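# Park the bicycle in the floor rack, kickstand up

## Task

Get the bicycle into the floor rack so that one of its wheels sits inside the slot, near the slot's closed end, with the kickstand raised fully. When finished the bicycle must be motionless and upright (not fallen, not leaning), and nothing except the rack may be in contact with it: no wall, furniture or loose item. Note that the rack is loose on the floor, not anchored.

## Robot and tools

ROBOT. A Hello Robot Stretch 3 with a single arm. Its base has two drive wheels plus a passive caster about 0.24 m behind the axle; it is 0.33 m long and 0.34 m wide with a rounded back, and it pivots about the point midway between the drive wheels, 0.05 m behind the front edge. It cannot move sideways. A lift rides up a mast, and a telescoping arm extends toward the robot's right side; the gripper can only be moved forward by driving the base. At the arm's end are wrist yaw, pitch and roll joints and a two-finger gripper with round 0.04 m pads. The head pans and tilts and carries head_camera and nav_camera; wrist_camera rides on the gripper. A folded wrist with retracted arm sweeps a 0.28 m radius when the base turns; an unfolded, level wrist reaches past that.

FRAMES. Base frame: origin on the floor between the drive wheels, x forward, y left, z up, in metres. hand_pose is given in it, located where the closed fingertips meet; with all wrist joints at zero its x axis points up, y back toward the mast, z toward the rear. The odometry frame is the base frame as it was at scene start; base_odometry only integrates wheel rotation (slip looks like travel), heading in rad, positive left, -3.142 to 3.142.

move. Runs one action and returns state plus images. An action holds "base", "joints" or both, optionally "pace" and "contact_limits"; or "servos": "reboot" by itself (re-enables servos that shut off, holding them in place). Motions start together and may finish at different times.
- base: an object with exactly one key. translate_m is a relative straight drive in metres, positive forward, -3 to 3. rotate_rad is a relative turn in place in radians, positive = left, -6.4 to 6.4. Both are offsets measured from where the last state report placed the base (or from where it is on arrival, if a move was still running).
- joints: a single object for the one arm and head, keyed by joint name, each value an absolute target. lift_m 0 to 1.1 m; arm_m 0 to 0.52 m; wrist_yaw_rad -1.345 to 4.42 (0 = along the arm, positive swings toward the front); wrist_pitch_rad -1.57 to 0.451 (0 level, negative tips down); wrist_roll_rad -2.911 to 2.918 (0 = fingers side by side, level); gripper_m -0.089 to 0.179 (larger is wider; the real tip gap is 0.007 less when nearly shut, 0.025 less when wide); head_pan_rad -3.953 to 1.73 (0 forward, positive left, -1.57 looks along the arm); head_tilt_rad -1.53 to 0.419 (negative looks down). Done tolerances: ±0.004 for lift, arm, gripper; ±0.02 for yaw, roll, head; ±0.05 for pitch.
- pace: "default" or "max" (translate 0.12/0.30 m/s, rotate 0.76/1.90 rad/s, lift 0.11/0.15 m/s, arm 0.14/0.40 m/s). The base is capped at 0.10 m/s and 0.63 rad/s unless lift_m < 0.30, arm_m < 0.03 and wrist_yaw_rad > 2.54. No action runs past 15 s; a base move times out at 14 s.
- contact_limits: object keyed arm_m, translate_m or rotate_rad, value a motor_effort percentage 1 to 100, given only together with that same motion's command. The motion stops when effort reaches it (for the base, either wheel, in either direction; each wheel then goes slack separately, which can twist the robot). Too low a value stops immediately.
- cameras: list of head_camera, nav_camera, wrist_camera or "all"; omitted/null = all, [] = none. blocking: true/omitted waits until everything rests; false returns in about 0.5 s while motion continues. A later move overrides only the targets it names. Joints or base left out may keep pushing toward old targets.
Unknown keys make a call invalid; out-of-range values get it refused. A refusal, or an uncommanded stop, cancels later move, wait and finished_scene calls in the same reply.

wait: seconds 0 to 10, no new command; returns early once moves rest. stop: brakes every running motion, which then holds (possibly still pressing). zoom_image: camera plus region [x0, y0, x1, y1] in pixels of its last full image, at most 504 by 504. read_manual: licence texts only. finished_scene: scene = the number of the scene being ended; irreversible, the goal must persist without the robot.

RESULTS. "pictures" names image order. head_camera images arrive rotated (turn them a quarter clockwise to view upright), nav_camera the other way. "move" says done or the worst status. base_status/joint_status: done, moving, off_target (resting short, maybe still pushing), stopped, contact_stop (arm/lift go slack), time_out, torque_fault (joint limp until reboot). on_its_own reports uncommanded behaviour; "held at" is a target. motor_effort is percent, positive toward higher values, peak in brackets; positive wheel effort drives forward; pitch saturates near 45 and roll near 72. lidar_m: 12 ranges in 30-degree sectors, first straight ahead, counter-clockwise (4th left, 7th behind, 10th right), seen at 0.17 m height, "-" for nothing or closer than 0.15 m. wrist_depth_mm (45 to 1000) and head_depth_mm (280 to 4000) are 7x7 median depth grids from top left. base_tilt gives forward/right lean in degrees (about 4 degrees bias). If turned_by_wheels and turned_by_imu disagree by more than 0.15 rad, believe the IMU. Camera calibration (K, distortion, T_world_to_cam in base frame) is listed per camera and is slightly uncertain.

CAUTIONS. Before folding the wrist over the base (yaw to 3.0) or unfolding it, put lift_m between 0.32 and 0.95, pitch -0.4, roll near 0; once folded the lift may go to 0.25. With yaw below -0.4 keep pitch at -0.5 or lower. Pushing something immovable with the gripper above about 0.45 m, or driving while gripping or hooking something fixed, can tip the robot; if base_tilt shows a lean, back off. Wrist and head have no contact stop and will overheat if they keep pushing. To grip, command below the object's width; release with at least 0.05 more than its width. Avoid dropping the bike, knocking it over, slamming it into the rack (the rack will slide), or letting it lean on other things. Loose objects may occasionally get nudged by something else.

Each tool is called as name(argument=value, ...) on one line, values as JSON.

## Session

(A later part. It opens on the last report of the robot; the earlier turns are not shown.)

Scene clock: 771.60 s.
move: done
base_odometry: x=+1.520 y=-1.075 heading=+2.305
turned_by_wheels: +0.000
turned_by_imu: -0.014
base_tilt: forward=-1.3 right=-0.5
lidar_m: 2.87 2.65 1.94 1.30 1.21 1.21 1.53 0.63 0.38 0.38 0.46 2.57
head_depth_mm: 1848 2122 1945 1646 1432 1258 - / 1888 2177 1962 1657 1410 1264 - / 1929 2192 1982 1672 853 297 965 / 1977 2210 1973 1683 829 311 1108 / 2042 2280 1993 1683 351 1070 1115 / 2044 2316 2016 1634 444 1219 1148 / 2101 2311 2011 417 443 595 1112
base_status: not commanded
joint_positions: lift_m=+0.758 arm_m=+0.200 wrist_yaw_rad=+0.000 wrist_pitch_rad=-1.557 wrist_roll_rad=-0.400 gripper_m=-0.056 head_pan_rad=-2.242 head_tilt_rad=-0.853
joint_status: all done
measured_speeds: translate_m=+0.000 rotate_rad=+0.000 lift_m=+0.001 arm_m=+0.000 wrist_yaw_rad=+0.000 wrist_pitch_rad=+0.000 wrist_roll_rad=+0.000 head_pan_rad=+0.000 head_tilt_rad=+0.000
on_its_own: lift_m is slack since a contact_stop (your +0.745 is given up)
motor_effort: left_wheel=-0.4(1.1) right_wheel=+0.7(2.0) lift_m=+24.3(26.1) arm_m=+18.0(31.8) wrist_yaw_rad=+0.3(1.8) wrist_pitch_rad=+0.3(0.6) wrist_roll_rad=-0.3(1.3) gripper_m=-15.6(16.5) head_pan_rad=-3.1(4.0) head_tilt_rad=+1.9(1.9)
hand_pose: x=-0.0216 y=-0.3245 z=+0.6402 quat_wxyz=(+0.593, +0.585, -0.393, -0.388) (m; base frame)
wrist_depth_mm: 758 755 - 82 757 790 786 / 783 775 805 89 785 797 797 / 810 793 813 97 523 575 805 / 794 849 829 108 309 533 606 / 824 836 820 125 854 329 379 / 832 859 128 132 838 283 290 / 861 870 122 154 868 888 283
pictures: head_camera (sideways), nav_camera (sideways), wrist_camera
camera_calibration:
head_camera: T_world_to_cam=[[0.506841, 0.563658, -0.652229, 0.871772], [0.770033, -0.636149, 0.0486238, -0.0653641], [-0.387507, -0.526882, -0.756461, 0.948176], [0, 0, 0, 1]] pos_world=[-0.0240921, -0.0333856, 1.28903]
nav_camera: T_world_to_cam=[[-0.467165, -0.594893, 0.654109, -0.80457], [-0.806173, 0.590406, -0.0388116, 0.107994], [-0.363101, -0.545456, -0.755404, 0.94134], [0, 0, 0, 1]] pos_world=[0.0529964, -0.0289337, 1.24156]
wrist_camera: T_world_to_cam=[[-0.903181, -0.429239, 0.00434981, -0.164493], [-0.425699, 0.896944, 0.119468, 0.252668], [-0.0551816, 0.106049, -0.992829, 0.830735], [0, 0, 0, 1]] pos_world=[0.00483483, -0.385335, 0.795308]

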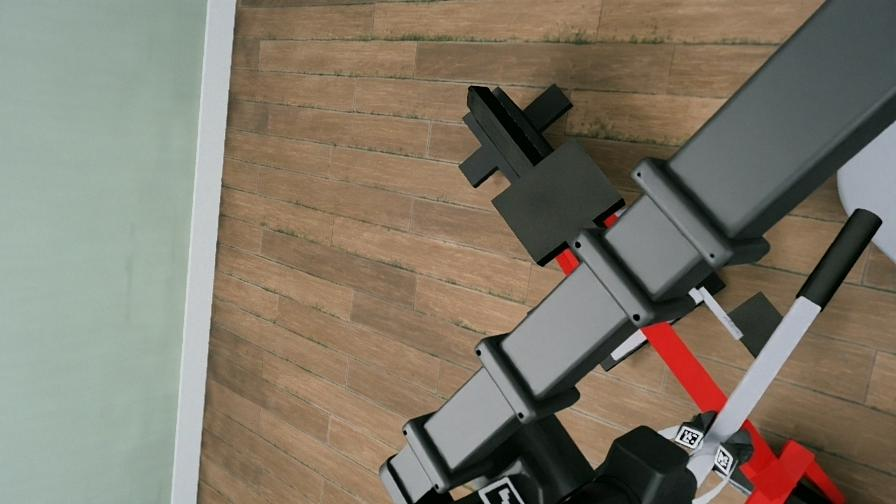

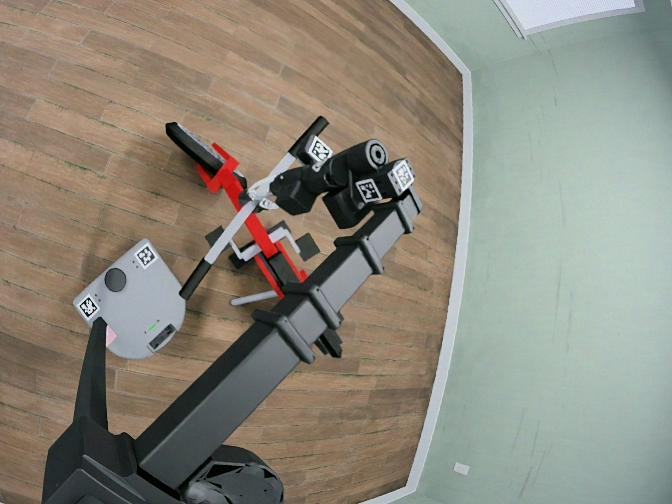

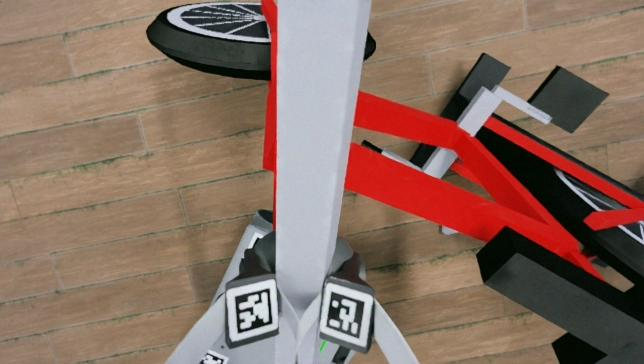

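move(joints={"arm_m":0.24}, cameras=[])

move(joints={"arm_m":0.28})

zoom_image(camera="head_camera", region=[400, 0, 800, 300])

Scene clock: 777.33 s.
move: done
base_odometry: x=+1.520 y=-1.075 heading=+2.305
turned_by_wheels: +0.000
turned_by_imu: -0.010
base_tilt: forward=-1.4 right=-0.5
lidar_m: 2.88 2.65 1.96 1.31 1.20 1.21 1.52 0.65 0.37 0.37 0.47 2.57
head_depth_mm: 1862 2129 1950 1641 1434 1265 - / 1900 2194 1953 1662 1432 1289 - / 1935 2203 1968 1674 1290 289 964 / 1966 2203 1970 1661 327 299 1124 / 1977 2269 2004 1689 337 1092 1126 / 2064 2284 2010 378 1380 958 1146 / 2084 2351 2011 416 1389 645 1119
base_status: not commanded
joint_positions: lift_m=+0.769 arm_m=+0.240 wrist_yaw_rad=+0.000 wrist_pitch_rad=-1.557 wrist_roll_rad=-0.400 gripper_m=-0.056 head_pan_rad=-2.242 head_tilt_rad=-0.853
joint_status: all done
measured_speeds: all 0
on_its_own: lift_m is slack since a contact_stop (your +0.745 is given up)
motor_effort: left_wheel=-0.2(1.2) right_wheel=+0.8(1.0) lift_m=+25.6(26.6) arm_m=+16.3(26.9) wrist_yaw_rad=+0.4(2.3) wrist_pitch_rad=+0.2(0.5) wrist_roll_rad=+0.1(0.4) gripper_m=-15.5(16.8) head_pan_rad=-3.1(4.0) head_tilt_rad=+1.3(2.2)
hand_pose: x=-0.0216 y=-0.3646 z=+0.6516 quat_wxyz=(+0.594, +0.585, -0.393, -0.388) (m; base frame)
wrist_depth_mm: 769 779 - 87 779 808 765 / 797 803 - 95 815 777 803 / 815 821 826 102 559 579 831 / 831 840 855 112 313 584 842 / 852 847 883 126 846 337 500 / 834 858 127 132 862 287 295 / 886 899 121 160 880 893 285
pictures: none
No camera images: "cameras" was empty.

Scene clock: 778.70 s.
move: done
base_odometry: x=+1.520 y=-1.075 heading=+2.305
turned_by_wheels: +0.000
turned_by_imu: -0.005
base_tilt: forward=-1.3 right=-0.5
lidar_m: 2.89 2.65 1.98 1.31 1.20 1.21 1.51 0.66 0.37 0.36 0.48 2.57
head_depth_mm: 1858 2133 1968 1656 1429 1254 - / 1892 2189 1963 1651 1434 1313 - / 1940 2184 1964 1652 1296 285 983 / 1962 2224 1965 1670 318 295 1141 / 1990 2261 1997 1675 318 1081 1139 / 2034 2287 1987 373 1396 1068 1152 / 2077 2316 2031 396 1461 772 1138
base_status: not commanded
joint_positions: lift_m=+0.779 arm_m=+0.280 wrist_yaw_rad=+0.001 wrist_pitch_rad=-1.556 wrist_roll_rad=-0.400 gripper_m=-0.056 head_pan_rad=-2.242 head_tilt_rad=-0.853
joint_status: all done
measured_speeds: all 0
on_its_own: lift_m is slack since a contact_stop (your +0.745 is given up)
motor_effort: left_wheel=-0.4(1.0) right_wheel=+2.9(2.9) lift_m=+25.9(25.9) arm_m=+17.4(26.8) wrist_yaw_rad=-0.9(1.5) wrist_pitch_rad=+0.3(0.5) wrist_roll_rad=-0.1(0.4) gripper_m=-16.1(16.7) head_pan_rad=-3.6(4.0) head_tilt_rad=+1.0(1.7)
hand_pose: x=-0.0216 y=-0.4046 z=+0.6607 quat_wxyz=(+0.594, +0.585, -0.393, -0.388) (m; base frame)
wrist_depth_mm: 800 801 784 91 805 805 815 / 798 793 - 100 796 844 847 / 806 819 807 106 778 577 848 / 847 846 838 116 532 605 865 / 860 854 852 125 345 355 508 / 855 858 126 131 885 291 300 / 880 898 121 128 934 899 294
pictures: head_camera (sideways), nav_camera (sideways), wrist_camera
camera_calibration:
head_camera: T_world_to_cam=[[0.506876, 0.563582, -0.652267, 0.871822], [0.769971, -0.636223, 0.0486248, -0.065365], [-0.387583, -0.526874, -0.756428, 0.948133], [0, 0, 0, 1]] pos_world=[-0.0240958, -0.0333831, 1.28903]
nav_camera: T_world_to_cam=[[-0.467203, -0.594821, 0.654148, -0.80462], [-0.806115, 0.590484, -0.0388096, 0.107991], [-0.363179, -0.54545, -0.755371, 0.941297], [0, 0, 0, 1]] pos_world=[0.0529916, -0.0289407, 1.24156]
wrist_camera: T_world_to_cam=[[-0.902853, -0.429924, 0.0046508, -0.199456], [-0.426383, 0.896702, 0.118844, 0.322377], [-0.0552642, 0.105315, -0.992902, 0.859391], [0, 0, 0, 1]] pos_world=[0.00486979, -0.465334, 0.815907]

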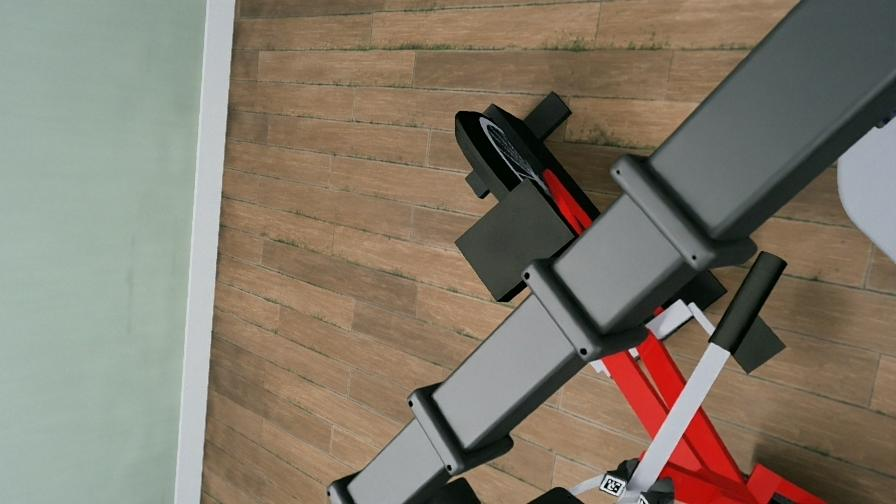

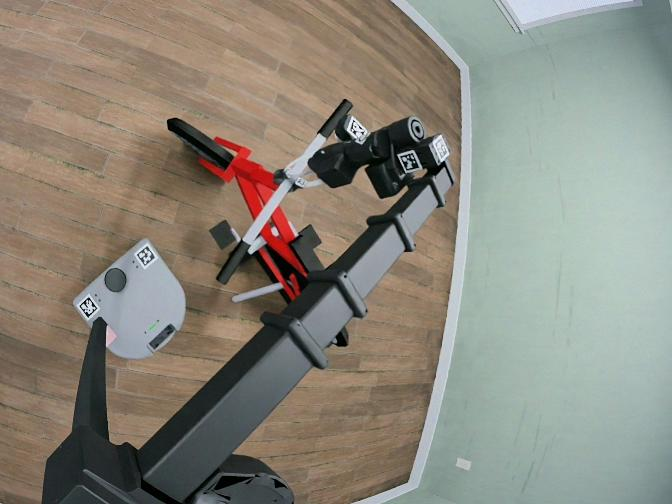

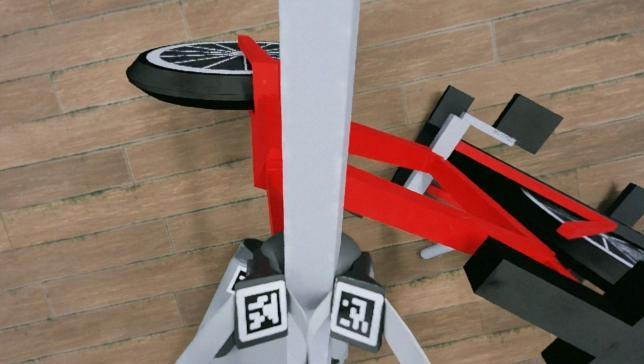

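Scaled by 1.260 from the camera's 896x504 image, which has a finer 1280x720 frame.

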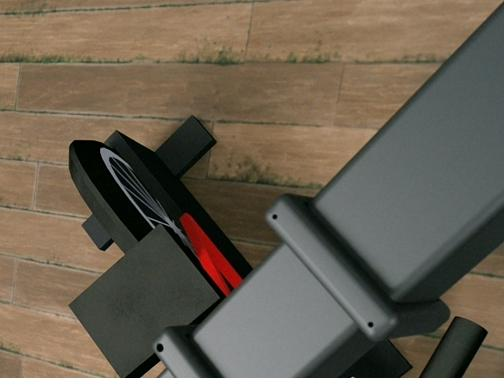

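move(joints={"arm_m":0.315}, cameras=[])

move(joints={"arm_m":0.345})

zoom_image(camera="head_camera", region=[400, 0, 800, 300])

Scene clock: 784.47 s.
move: done
base_odometry: x=+1.520 y=-1.075 heading=+2.305
turned_by_wheels: +0.000
turned_by_imu: -0.003
base_tilt: forward=-1.3 right=-0.5
lidar_m: 2.89 2.65 1.99 1.32 1.20 1.21 1.51 0.68 0.38 0.37 0.49 2.57
head_depth_mm: 1850 2140 1938 1657 1427 1267 - / 1890 2177 1939 1661 1431 1307 - / 1916 2205 1951 1658 1321 - 980 / 1948 2197 1971 1668 311 299 1134 / 2000 2258 2003 1681 312 1065 1142 / 2024 2302 2003 365 876 1224 1145 / 2078 2339 2016 395 1462 873 1149
base_status: not commanded
joint_positions: lift_m=+0.785 arm_m=+0.315 wrist_yaw_rad=+0.003 wrist_pitch_rad=-1.556 wrist_roll_rad=-0.400 gripper_m=-0.056 head_pan_rad=-2.242 head_tilt_rad=-0.853
joint_status: all done
measured_speeds: all 0
on_its_own: lift_m is slack since a contact_stop (your +0.745 is given up)
motor_effort: left_wheel=-3.1(3.5) right_wheel=+8.3(8.4) lift_m=+25.4(26.2) arm_m=+13.2(24.2) wrist_yaw_rad=-2.4(3.7) wrist_pitch_rad=+0.0(0.3) wrist_roll_rad=+0.0(0.4) gripper_m=-15.8(16.7) head_pan_rad=-3.4(4.1) head_tilt_rad=+1.2(2.1)
hand_pose: x=-0.0216 y=-0.4397 z=+0.6667 quat_wxyz=(+0.594, +0.586, -0.392, -0.387) (m; base frame)
wrist_depth_mm: 796 794 800 93 803 804 831 / 784 798 - 837 814 818 842 / 820 847 840 108 810 831 831 / 827 851 850 118 542 858 876 / 839 852 846 128 340 357 802 / 874 869 128 132 907 295 308 / 871 881 122 152 917 919 298
pictures: none
No camera images: "cameras" was empty.

Scene clock: 785.67 s.
move: done
base_odometry: x=+1.520 y=-1.075 heading=+2.304
turned_by_wheels: +0.000
turned_by_imu: -0.001
base_tilt: forward=-1.3 right=-0.5
lidar_m: 2.90 2.65 1.98 1.32 1.20 1.21 1.51 0.69 0.53 0.53 0.49 2.57
head_depth_mm: 1855 2132 1956 1631 1433 1280 - / 1902 2160 1935 1663 1435 1306 - / 1897 2206 1977 1659 1328 - 977 / 1969 2199 1982 1628 306 1207 1134 / 1987 2255 1991 1668 313 1082 1142 / 2030 2288 1984 361 848 1247 1148 / 2078 2321 2017 378 1466 958 1149
base_status: not commanded
joint_positions: lift_m=+0.788 arm_m=+0.345 wrist_yaw_rad=+0.005 wrist_pitch_rad=-1.556 wrist_roll_rad=-0.400 gripper_m=-0.056 head_pan_rad=-2.242 head_tilt_rad=-0.853
joint_status: all done
measured_speeds: all 0
on_its_own: lift_m is slack since a contact_stop (your +0.745 is given up)
motor_effort: left_wheel=-5.9(5.9) right_wheel=+13.3(13.5) lift_m=+26.2(26.2) arm_m=+14.6(23.9) wrist_yaw_rad=-4.2(4.9) wrist_pitch_rad=+0.1(0.3) wrist_roll_rad=+0.0(0.3) gripper_m=-16.3(16.7) head_pan_rad=-3.0(3.9) head_tilt_rad=+1.9(2.2)
hand_pose: x=-0.0217 y=-0.4698 z=+0.6702 quat_wxyz=(+0.595, +0.586, -0.392, -0.387) (m; base frame)
wrist_depth_mm: 799 785 97 96 808 808 806 / 798 805 705 806 837 848 838 / 823 840 842 111 831 838 840 / 824 840 874 118 566 853 894 / 856 852 875 129 338 443 894 / 867 871 139 129 903 297 314 / 915 912 121 128 894 907 299
pictures: head_camera (sideways), nav_camera (sideways), wrist_camera
camera_calibration:
head_camera: T_world_to_cam=[[0.506875, 0.563581, -0.652268, 0.871823], [0.769971, -0.636223, 0.0486248, -0.0653651], [-0.387584, -0.526874, -0.756427, 0.948132], [0, 0, 0, 1]] pos_world=[-0.0240958, -0.0333832, 1.28903]
nav_camera: T_world_to_cam=[[-0.467203, -0.59482, 0.654149, -0.804621], [-0.806115, 0.590484, -0.0388095, 0.107991], [-0.36318, -0.545451, -0.75537, 0.941296], [0, 0, 0, 1]] pos_world=[0.0529915, -0.0289408, 1.24156]
wrist_camera: T_world_to_cam=[[-0.901081, -0.433624, 0.00487312, -0.229427], [-0.43006, 0.895005, 0.11838, 0.379057], [-0.0556937, 0.104574, -0.992956, 0.875335], [0, 0, 0, 1]] pos_world=[0.00503598, -0.530281, 0.825415]

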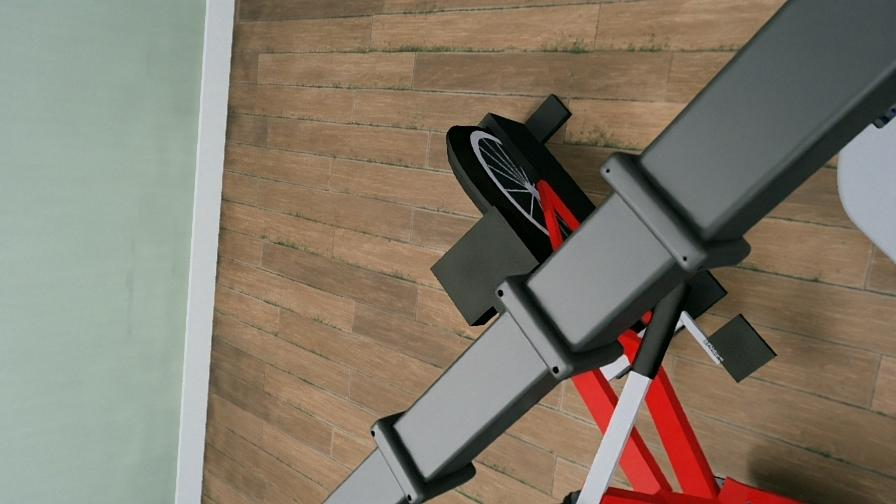

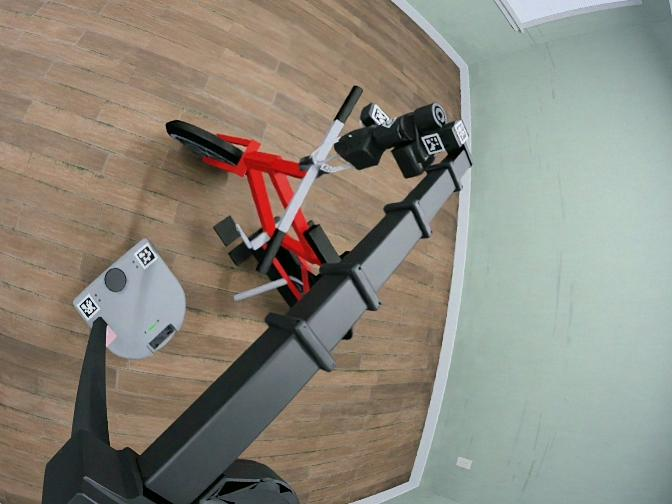

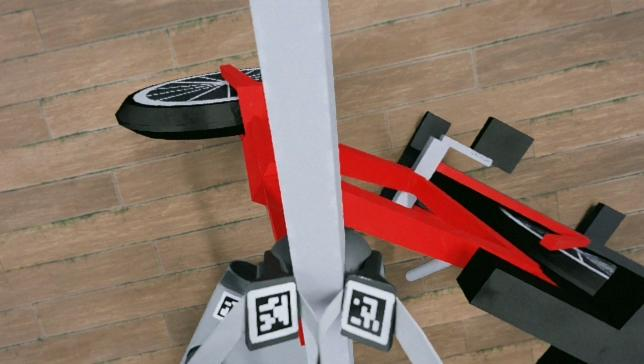

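Scaled by 1.260 from the camera's 896x504 image, which has a finer 1280x720 frame.

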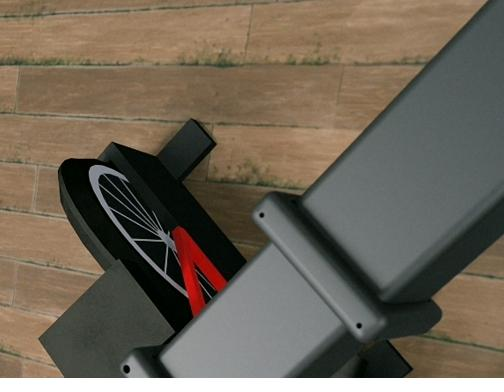

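move(joints={"arm_m":0.33,"wrist_pitch_rad":-1.54}, cameras=["wrist_camera"])

move(joints={"arm_m":0.32}, cameras=["wrist_camera"])

Scene clock: 791.60 s.
move: done
base_odometry: x=+1.520 y=-1.075 heading=+2.304
turned_by_wheels: +0.000
turned_by_imu: +0.000
base_tilt: forward=-1.3 right=-0.4
lidar_m: 2.89 2.65 1.99 1.31 1.20 1.22 1.50 0.68 0.38 0.38 0.49 2.57
head_depth_mm: 1864 2133 1953 1651 1426 1282 - / 1888 2188 1953 1648 1430 1308 - / 1911 2197 1972 1671 1327 - 980 / 1959 2222 1978 1628 307 676 1144 / 1995 2268 1991 1679 312 1080 1145 / 2020 2299 2006 360 874 1244 1143 / 2085 2339 2001 378 1460 918 1152
base_status: not commanded
joint_positions: lift_m=+0.788 arm_m=+0.330 wrist_yaw_rad=+0.005 wrist_pitch_rad=-1.540 wrist_roll_rad=-0.400 gripper_m=-0.056 head_pan_rad=-2.242 head_tilt_rad=-0.853
joint_status: all done
measured_speeds: all 0
on_its_own: lift_m is slack since a contact_stop (your +0.745 is given up)
motor_effort: left_wheel=-5.7(6.1) right_wheel=+13.4(13.7) lift_m=+26.1(26.6) arm_m=-16.0(19.9) wrist_yaw_rad=-5.1(5.3) wrist_pitch_rad=+0.0(3.0) wrist_roll_rad=+0.0(0.4) gripper_m=-16.8(16.8) head_pan_rad=-3.1(4.0) head_tilt_rad=+1.5(1.8)
hand_pose: x=-0.0217 y=-0.4587 z=+0.6700 quat_wxyz=(+0.599, +0.581, -0.395, -0.383) (m; base frame)
wrist_depth_mm: 767 806 96 101 827 790 834 / 807 806 - 810 819 824 852 / 793 808 826 129 832 853 866 / 807 846 850 120 565 880 867 / 849 871 878 129 338 442 871 / 878 877 155 133 899 298 311 / 879 908 121 153 906 931 300
pictures: wrist_camera
camera_calibration:
wrist_camera: T_world_to_cam=[[-0.901067, -0.433527, 0.0115149, -0.229028], [-0.430099, 0.896716, 0.104477, 0.379312], [-0.0556192, 0.0891881, -0.994461, 0.867921], [0, 0, 0, 1]] pos_world=[0.00504531, -0.516833, 0.826122]

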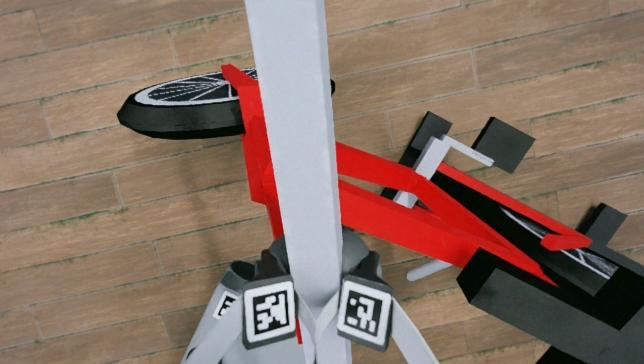

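Scene clock: 792.43 s.
move: done
base_odometry: x=+1.520 y=-1.075 heading=+2.304
turned_by_wheels: +0.000
turned_by_imu: +0.000
base_tilt: forward=-1.4 right=-0.5
lidar_m: 2.90 2.65 1.98 1.31 1.20 1.21 1.51 0.68 0.38 0.37 0.49 2.57
head_depth_mm: 1859 2122 1928 1623 1430 1276 - / 1890 2169 1957 1653 1440 1311 - / 1941 2199 1976 1671 1322 - 980 / 1974 2228 1980 1668 307 675 1146 / 1982 2252 1988 1669 308 1083 1140 / 2035 2309 2016 360 872 1234 1152 / 2065 2313 2034 391 1452 919 1151
base_status: not commanded
joint_positions: lift_m=+0.788 arm_m=+0.320 wrist_yaw_rad=+0.005 wrist_pitch_rad=-1.532 wrist_roll_rad=-0.400 gripper_m=-0.056 head_pan_rad=-2.242 head_tilt_rad=-0.853
joint_status: all done
measured_speeds: all 0
on_its_own: lift_m is slack since a contact_stop (your +0.745 is given up)
motor_effort: left_wheel=-5.5(6.0) right_wheel=+11.7(13.4) lift_m=+26.4(26.7) arm_m=-15.7(20.4) wrist_yaw_rad=-5.2(5.4) wrist_pitch_rad=-1.4(1.4) wrist_roll_rad=-0.3(0.3) gripper_m=-16.1(17.2) head_pan_rad=-3.8(4.1) head_tilt_rad=+1.1(1.7)
hand_pose: x=-0.0217 y=-0.4508 z=+0.6699 quat_wxyz=(+0.602, +0.579, -0.396, -0.382) (m; base frame)
wrist_depth_mm: 773 794 95 108 797 814 809 / 796 800 - 813 822 855 841 / 814 825 483 483 865 831 869 / 840 839 850 132 569 877 860 / 842 828 870 129 338 402 868 / 881 874 127 133 910 300 315 / 886 864 122 153 909 933 297
pictures: wrist_camera
camera_calibration:
wrist_camera: T_world_to_cam=[[-0.901037, -0.433485, 0.0149691, -0.227872], [-0.430166, 0.897497, 0.0972402, 0.377414], [-0.0555869, 0.0811778, -0.995148, 0.863943], [0, 0, 0, 1]] pos_world=[0.00505378, -0.50764, 0.826463]

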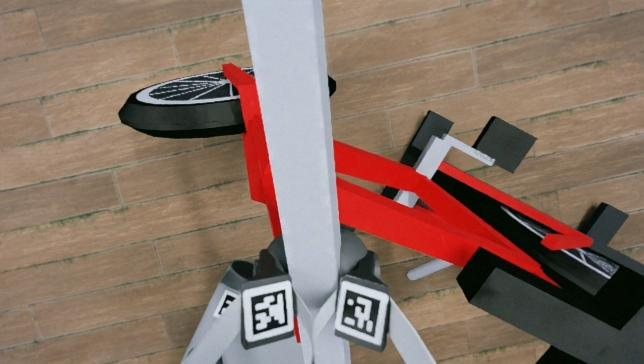

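move(joints={"arm_m":0.325,"gripper_m":0.02})

move(joints={"gripper_m":0.06,"lift_m":0.788})

Scene clock: 796.90 s.
move: done
base_odometry: x=+1.520 y=-1.075 heading=+2.305
turned_by_wheels: +0.000
turned_by_imu: +0.000
base_tilt: forward=-1.4 right=-0.4
lidar_m: 2.89 2.66 1.98 1.31 1.20 1.21 1.50 0.68 0.38 0.38 0.49 2.56
head_depth_mm: 1861 2118 1952 1650 1427 1280 - / 1894 2190 1964 1650 1424 1313 - / 1903 2211 1975 1661 1323 - 978 / 1961 2218 1970 1640 306 674 1140 / 1994 2264 1987 1689 308 1080 1138 / 2030 2315 2001 361 873 1245 1151 / 2070 2333 2018 391 1459 919 1155
base_status: not commanded
joint_positions: lift_m=+0.788 arm_m=+0.325 wrist_yaw_rad=+0.005 wrist_pitch_rad=-1.523 wrist_roll_rad=-0.401 gripper_m=+0.020 head_pan_rad=-2.242 head_tilt_rad=-0.853
joint_status: all done
measured_speeds: all 0
on_its_own: lift_m is slack since a contact_stop (your +0.745 is given up)
motor_effort: left_wheel=-3.8(6.3) right_wheel=+6.0(11.9) lift_m=+26.4(26.8) arm_m=+12.8(23.3) wrist_yaw_rad=-5.5(5.6) wrist_pitch_rad=-3.0(3.3) wrist_roll_rad=+0.3(0.4) gripper_m=-2.6(75.7) head_pan_rad=-2.4(4.2) head_tilt_rad=+1.0(2.0)
hand_pose: x=-0.0216 y=-0.4581 z=+0.6698 quat_wxyz=(+0.604, +0.576, -0.398, -0.380) (m; base frame)
wrist_depth_mm: 781 820 99 97 822 828 847 / 813 822 816 104 805 827 854 / 809 839 - 121 864 856 872 / 843 846 849 119 586 861 886 / 841 838 846 129 337 458 881 / 865 871 127 138 153 299 324 / 903 882 123 154 124 921 298
pictures: head_camera (sideways), nav_camera (sideways), wrist_camera
camera_calibration:
head_camera: T_world_to_cam=[[0.506875, 0.56358, -0.65227, 0.871826], [0.769971, -0.636223, 0.0486248, -0.0653651], [-0.387585, -0.526876, -0.756426, 0.94813], [0, 0, 0, 1]] pos_world=[-0.0240958, -0.0333832, 1.28903]
nav_camera: T_world_to_cam=[[-0.467202, -0.594819, 0.65415, -0.804623], [-0.806115, 0.590484, -0.0388094, 0.107991], [-0.363181, -0.545453, -0.755368, 0.941294], [0, 0, 0, 1]] pos_world=[0.0529914, -0.0289409, 1.24156]
wrist_camera: T_world_to_cam=[[-0.900715, -0.434, 0.0188895, -0.233896], [-0.430834, 0.898022, 0.0890936, 0.389695], [-0.0556298, 0.0721097, -0.995844, 0.860769], [0, 0, 0, 1]] pos_world=[0.00510528, -0.513535, 0.82689]

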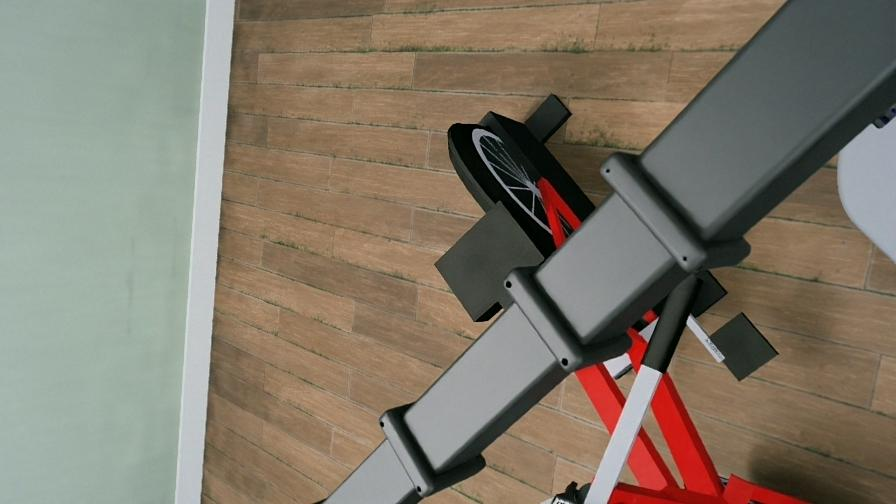

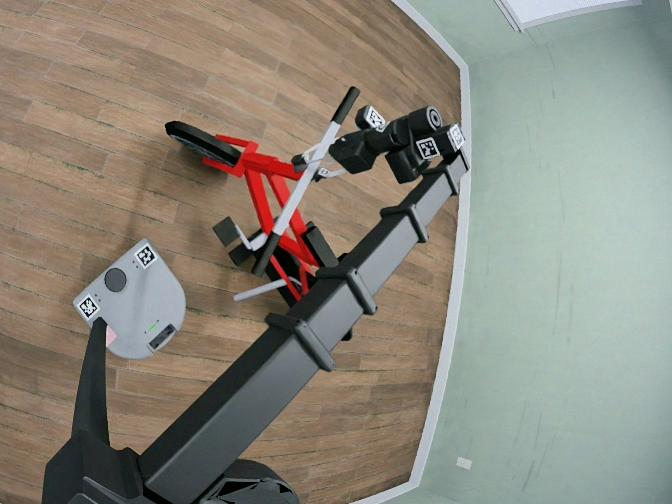

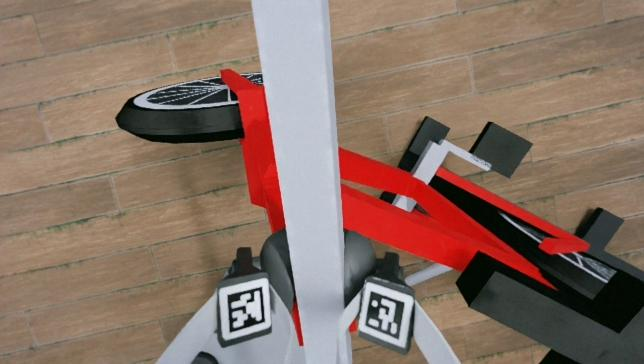

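Scene clock: 798.20 s.
move: done
base_odometry: x=+1.520 y=-1.075 heading=+2.305
turned_by_wheels: +0.000
turned_by_imu: +0.000
base_tilt: forward=-1.4 right=-0.5
lidar_m: 2.90 2.65 1.99 1.31 1.20 1.21 1.50 0.73 0.57 0.54 0.50 2.57
head_depth_mm: 1860 2125 1932 1650 1418 1281 - / 1888 2174 1954 1660 1435 1314 - / 1934 2190 1966 1666 1359 - 981 / 1961 2215 1971 1118 307 1213 1142 / 2001 2235 1976 1680 309 1208 1141 / 2031 2295 2020 360 861 1250 1149 / 2073 2313 2017 390 841 1225 1149
base_status: not commanded
joint_positions: lift_m=+0.788 arm_m=+0.325 wrist_yaw_rad=+0.004 wrist_pitch_rad=-1.493 wrist_roll_rad=-0.405 gripper_m=+0.060 head_pan_rad=-2.242 head_tilt_rad=-0.853
joint_status: all done
measured_speeds: all 0
on_its_own: wrist_pitch_rad is at rest, and its effort (-8.7) is outside its rest range (-8 to +12)
motor_effort: left_wheel=-3.3(4.3) right_wheel=+5.0(6.0) lift_m=+19.5(24.2) arm_m=+11.0(13.2) wrist_yaw_rad=-2.8(4.7) wrist_pitch_rad=-8.7(12.6) wrist_roll_rad=+1.2(1.5) gripper_m=-4.2(78.6) head_pan_rad=-2.6(4.3) head_tilt_rad=+1.0(1.8)
hand_pose: x=-0.0216 y=-0.4659 z=+0.6694 quat_wxyz=(+0.613, +0.568, -0.403, -0.373) (m; base frame)
wrist_depth_mm: 777 794 813 107 829 835 865 / 800 817 803 113 838 855 847 / 804 816 479 267 841 874 875 / 823 812 851 194 551 860 889 / 829 855 851 159 329 421 900 / 833 849 143 878 143 298 303 / 842 859 711 699 125 920 299
pictures: head_camera (sideways), nav_camera (sideways), wrist_camera
camera_calibration:
head_camera: T_world_to_cam=[[0.506875, 0.56358, -0.65227, 0.871826], [0.769971, -0.636223, 0.0486248, -0.0653651], [-0.387585, -0.526876, -0.756426, 0.94813], [0, 0, 0, 1]] pos_world=[-0.0240958, -0.0333832, 1.28903]
nav_camera: T_world_to_cam=[[-0.467202, -0.594819, 0.65415, -0.804623], [-0.806115, 0.590484, -0.0388094, 0.107991], [-0.363181, -0.545453, -0.755368, 0.941294], [0, 0, 0, 1]] pos_world=[0.0529914, -0.0289409, 1.24156]
wrist_camera: T_world_to_cam=[[-0.899703, -0.43532, 0.0321053, -0.246665], [-0.432917, 0.899304, 0.061934, 0.415474], [-0.0558335, 0.0418233, -0.997564, 0.847943], [0, 0, 0, 1]] pos_world=[0.00528357, -0.516479, 0.828064]

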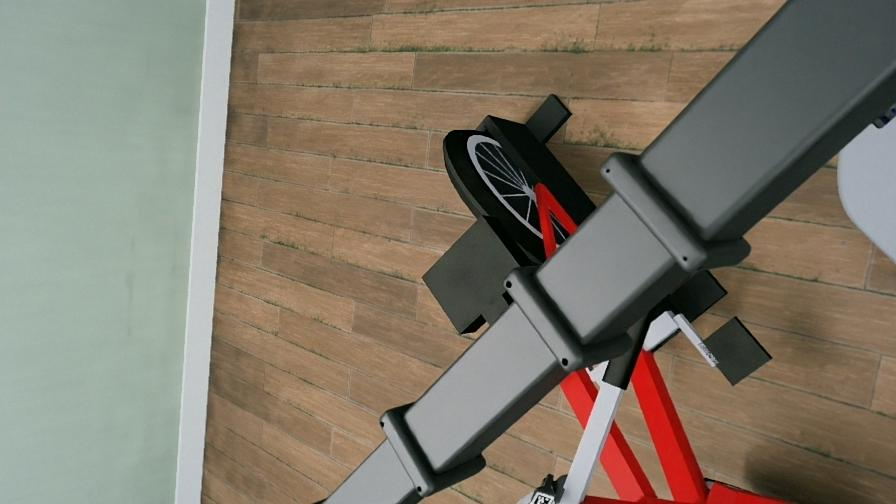

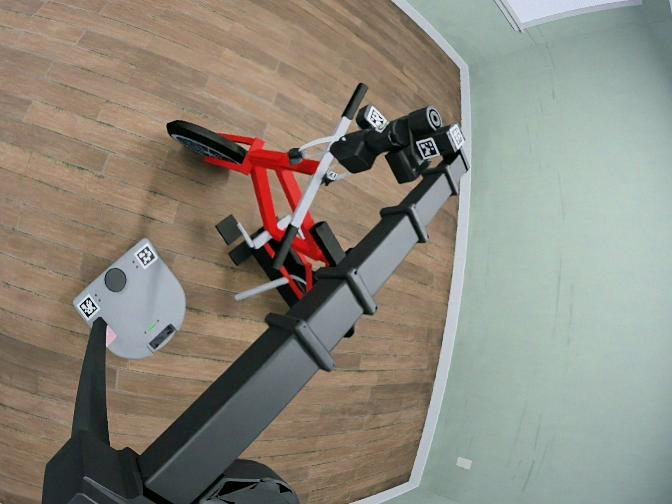

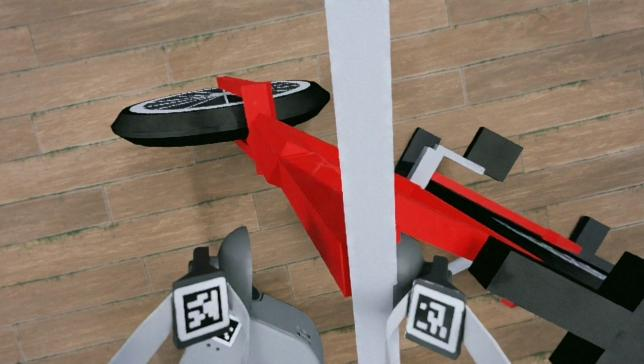

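move(joints={"arm_m":0.35})

Scene clock: 802.53 s.
move: done
base_odometry: x=+1.520 y=-1.075 heading=+2.305
turned_by_wheels: +0.000
turned_by_imu: +0.000
base_tilt: forward=-1.3 right=-0.4
lidar_m: 2.90 2.66 1.99 1.31 1.20 1.21 1.50 0.73 0.57 0.54 0.51 2.57
head_depth_mm: 1868 2130 1937 1653 1422 1290 - / 1885 2157 1951 1651 1431 1304 - / 1934 2190 1970 1365 1359 - 980 / 1954 2217 1976 1133 307 1219 1144 / 2008 2266 1985 967 313 1244 1144 / 2022 2278 1981 361 874 1238 1144 / 2049 2308 2001 380 1385 1232 1154
base_status: not commanded
joint_positions: lift_m=+0.788 arm_m=+0.350 wrist_yaw_rad=+0.004 wrist_pitch_rad=-1.488 wrist_roll_rad=-0.405 gripper_m=+0.060 head_pan_rad=-2.242 head_tilt_rad=-0.853
joint_status: all done
measured_speeds: all 0
on_its_own: wrist_pitch_rad is at rest, and its effort (-9.4) is outside its rest range (-8 to +12)
motor_effort: left_wheel=-3.4(3.9) right_wheel=+7.6(7.6) lift_m=+31.5(31.8) arm_m=+13.5(21.0) wrist_yaw_rad=-3.3(4.8) wrist_pitch_rad=-9.4(10.2) wrist_roll_rad=+1.3(1.6) gripper_m=-6.2(6.2) head_pan_rad=-3.5(3.9) head_tilt_rad=+1.9(2.0)
hand_pose: x=-0.0216 y=-0.4923 z=+0.6694 quat_wxyz=(+0.615, +0.566, -0.404, -0.372) (m; base frame)
wrist_depth_mm: 777 788 814 110 821 838 851 / 798 791 805 117 856 858 882 / 787 698 413 310 850 870 884 / 817 844 819 223 130 883 881 / 834 829 877 171 329 721 895 / 825 845 144 852 143 295 306 / 835 833 704 836 131 894 302
pictures: head_camera (sideways), nav_camera (sideways), wrist_camera
camera_calibration:
head_camera: T_world_to_cam=[[0.506875, 0.56358, -0.65227, 0.871826], [0.769971, -0.636223, 0.0486248, -0.0653651], [-0.387585, -0.526876, -0.756426, 0.94813], [0, 0, 0, 1]] pos_world=[-0.0240958, -0.0333832, 1.28903]
nav_camera: T_world_to_cam=[[-0.467202, -0.594819, 0.65415, -0.804623], [-0.806115, 0.590484, -0.0388095, 0.107991], [-0.363181, -0.545453, -0.755368, 0.941294], [0, 0, 0, 1]] pos_world=[0.0529915, -0.0289409, 1.24156]
wrist_camera: T_world_to_cam=[[-0.899706, -0.435139, 0.0343826, -0.259567], [-0.432913, 0.899621, 0.0571796, 0.442513], [-0.0558124, 0.0365601, -0.997772, 0.846578], [0, 0, 0, 1]] pos_world=[0.00528538, -0.541993, 0.828314]

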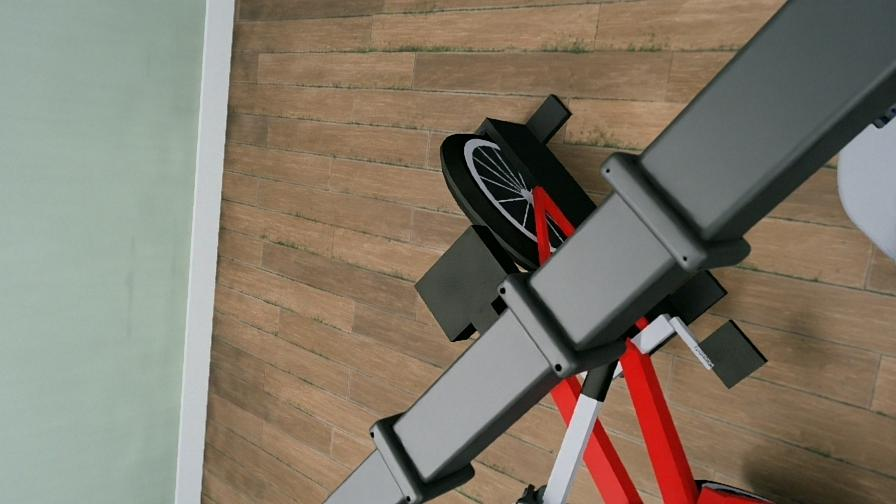

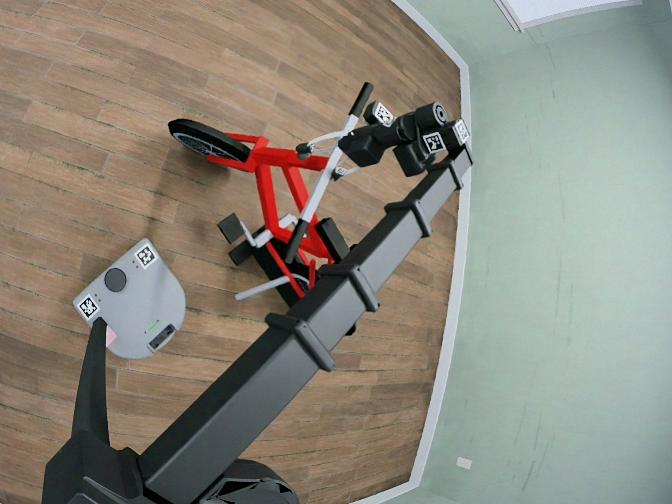

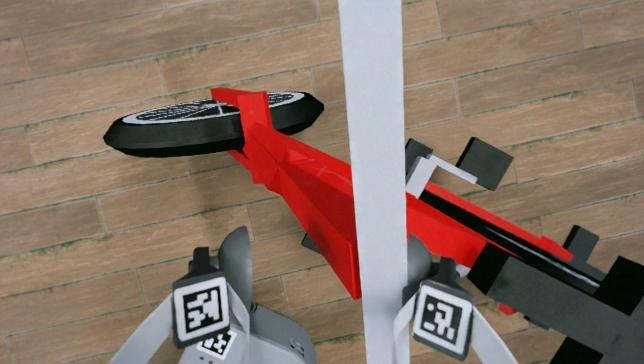

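move(joints={"arm_m":0.375}, cameras=["wrist_camera"])

move(joints={"arm_m":0.4})

zoom_image(camera="head_camera", region=[400, 50, 800, 350])

Scene clock: 808.80 s.
move: done
base_odometry: x=+1.520 y=-1.075 heading=+2.304
turned_by_wheels: +0.000
turned_by_imu: +0.000
base_tilt: forward=-1.4 right=-0.4
lidar_m: 2.89 2.65 1.99 1.31 1.20 1.21 1.50 0.73 0.57 0.51 0.49 2.57
head_depth_mm: 1849 2138 1933 1644 1423 1275 - / 1891 2184 1959 1653 1432 1304 - / 1933 2195 1953 1369 1362 - 982 / 1959 2193 1971 1628 307 1215 1140 / 2003 2255 1992 956 314 1226 1153 / 2035 2293 2032 361 903 1243 1148 / 2056 2299 2004 383 1381 1226 1150
base_status: not commanded
joint_positions: lift_m=+0.788 arm_m=+0.375 wrist_yaw_rad=+0.003 wrist_pitch_rad=-1.532 wrist_roll_rad=-0.401 gripper_m=+0.060 head_pan_rad=-2.242 head_tilt_rad=-0.852
joint_status: all done
measured_speeds: all 0
motor_effort: left_wheel=-6.6(7.5) right_wheel=+11.8(14.1) lift_m=+29.2(31.4) arm_m=+14.2(22.7) wrist_yaw_rad=-2.5(4.6) wrist_pitch_rad=-1.5(9.7) wrist_roll_rad=+0.2(1.5) gripper_m=-4.6(6.2) head_pan_rad=-2.7(3.9) head_tilt_rad=+0.9(1.6)
hand_pose: x=-0.0216 y=-0.5058 z=+0.6697 quat_wxyz=(+0.601, +0.579, -0.397, -0.382) (m; base frame)
wrist_depth_mm: 788 788 812 802 816 811 832 / 788 809 806 107 814 852 857 / 826 823 417 836 821 827 878 / 821 819 834 124 641 882 890 / 854 860 850 133 338 644 888 / 860 875 143 147 140 301 316 / 848 890 715 746 127 910 306
pictures: wrist_camera
camera_calibration:
wrist_camera: T_world_to_cam=[[-0.90177, -0.431956, 0.0150008, -0.250963], [-0.428644, 0.89823, 0.0971984, 0.427258], [-0.0554596, 0.0812206, -0.995152, 0.868311], [0, 0, 0, 1]] pos_world=[0.00498709, -0.562706, 0.826337]

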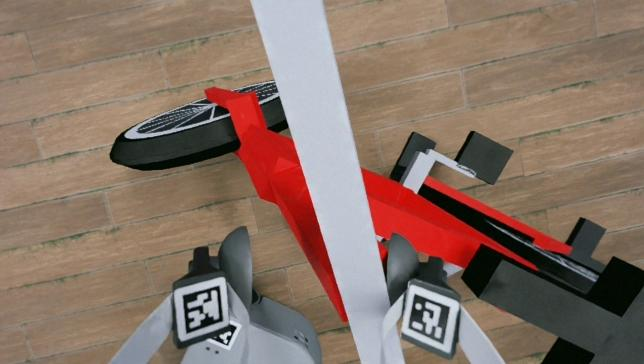

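Scene clock: 809.93 s.
move: done
base_odometry: x=+1.520 y=-1.075 heading=+2.305
turned_by_wheels: +0.000
turned_by_imu: +0.001
base_tilt: forward=-1.3 right=-0.4
lidar_m: 2.89 2.65 1.98 1.31 1.20 1.21 1.51 0.74 0.57 0.51 0.49 2.57
head_depth_mm: 1856 2153 1937 1634 1424 1282 - / 1895 2165 1937 1652 1429 1311 - / 1929 2226 1983 1354 1359 - 982 / 1967 2201 1971 1641 307 1215 1140 / 1987 2268 2000 960 314 1217 1143 / 2004 2280 2017 361 900 1248 1147 / 2067 2319 2017 388 1400 1227 1146
base_status: not commanded
joint_positions: lift_m=+0.788 arm_m=+0.400 wrist_yaw_rad=+0.002 wrist_pitch_rad=-1.534 wrist_roll_rad=-0.401 gripper_m=+0.060 head_pan_rad=-2.242 head_tilt_rad=-0.852
joint_status: all done
measured_speeds: all 0
motor_effort: left_wheel=-2.7(7.3) right_wheel=+3.1(12.0) lift_m=+25.3(28.9) arm_m=+15.8(21.8) wrist_yaw_rad=-2.7(3.7) wrist_pitch_rad=-0.9(1.6) wrist_roll_rad=-0.2(0.3) gripper_m=+0.0(6.1) head_pan_rad=-3.6(4.1) head_tilt_rad=+1.3(2.1)
hand_pose: x=-0.0216 y=-0.5304 z=+0.6698 quat_wxyz=(+0.601, +0.579, -0.397, -0.383) (m; base frame)
wrist_depth_mm: 784 814 93 797 841 822 826 / 804 817 98 836 851 848 864 / 848 838 105 824 846 870 833 / 828 844 483 511 832 865 870 / 840 868 846 123 362 892 870 / 865 884 134 131 133 319 588 / 888 873 725 143 124 303 306
pictures: head_camera (sideways), nav_camera (sideways), wrist_camera
camera_calibration:
head_camera: T_world_to_cam=[[0.506774, 0.563451, -0.652459, 0.872072], [0.769978, -0.636215, 0.0486297, -0.0653714], [-0.387703, -0.527023, -0.756262, 0.947918], [0, 0, 0, 1]] pos_world=[-0.0240979, -0.0333856, 1.28905]
nav_camera: T_world_to_cam=[[-0.467101, -0.59469, 0.654339, -0.80487], [-0.806121, 0.590478, -0.0387997, 0.107978], [-0.363299, -0.5456, -0.755205, 0.941083], [0, 0, 0, 1]] pos_world=[0.052982, -0.0289528, 1.24156]
wrist_camera: T_world_to_cam=[[-0.902044, -0.431406, 0.0143556, -0.260863], [-0.428073, 0.898355, 0.0985502, 0.448526], [-0.0554116, 0.0827513, -0.995029, 0.871061], [0, 0, 0, 1]] pos_world=[0.00495949, -0.587555, 0.826273]

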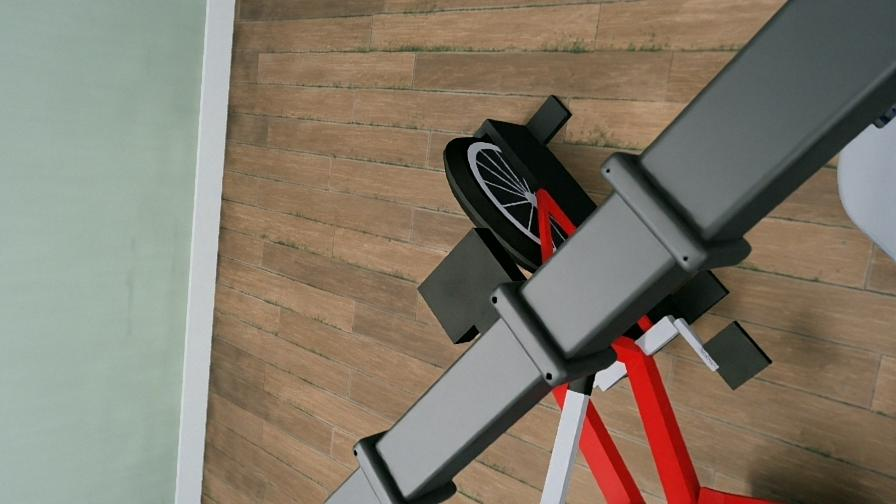

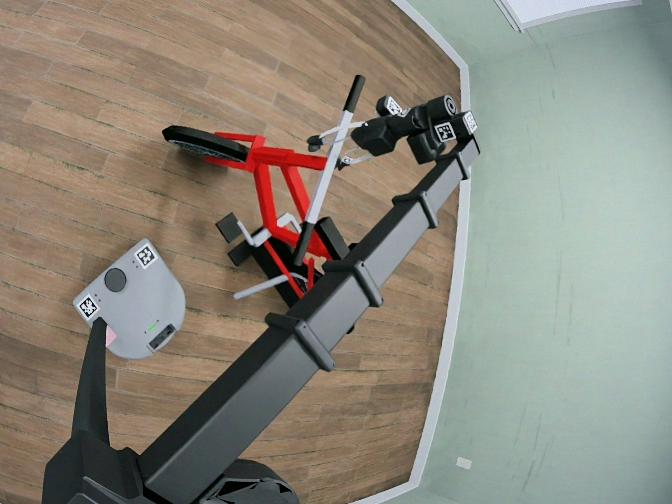

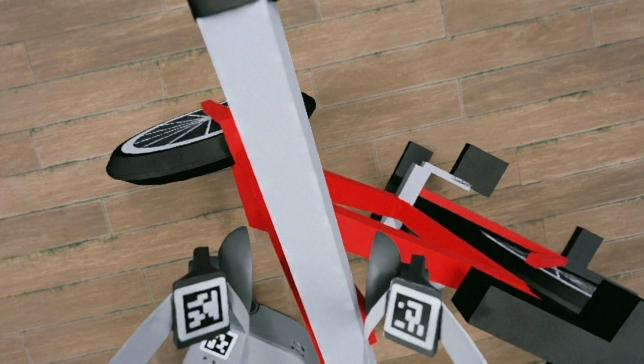

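Scaled by 1.260 from the camera's 896x504 image, which has a finer 1280x720 frame.

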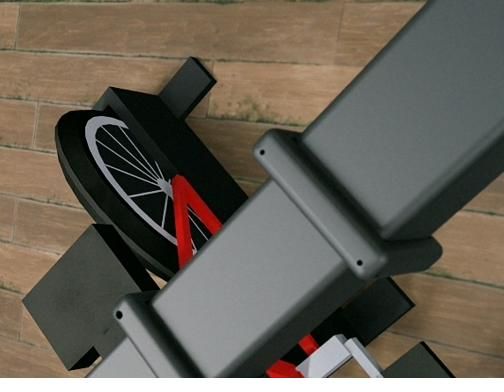

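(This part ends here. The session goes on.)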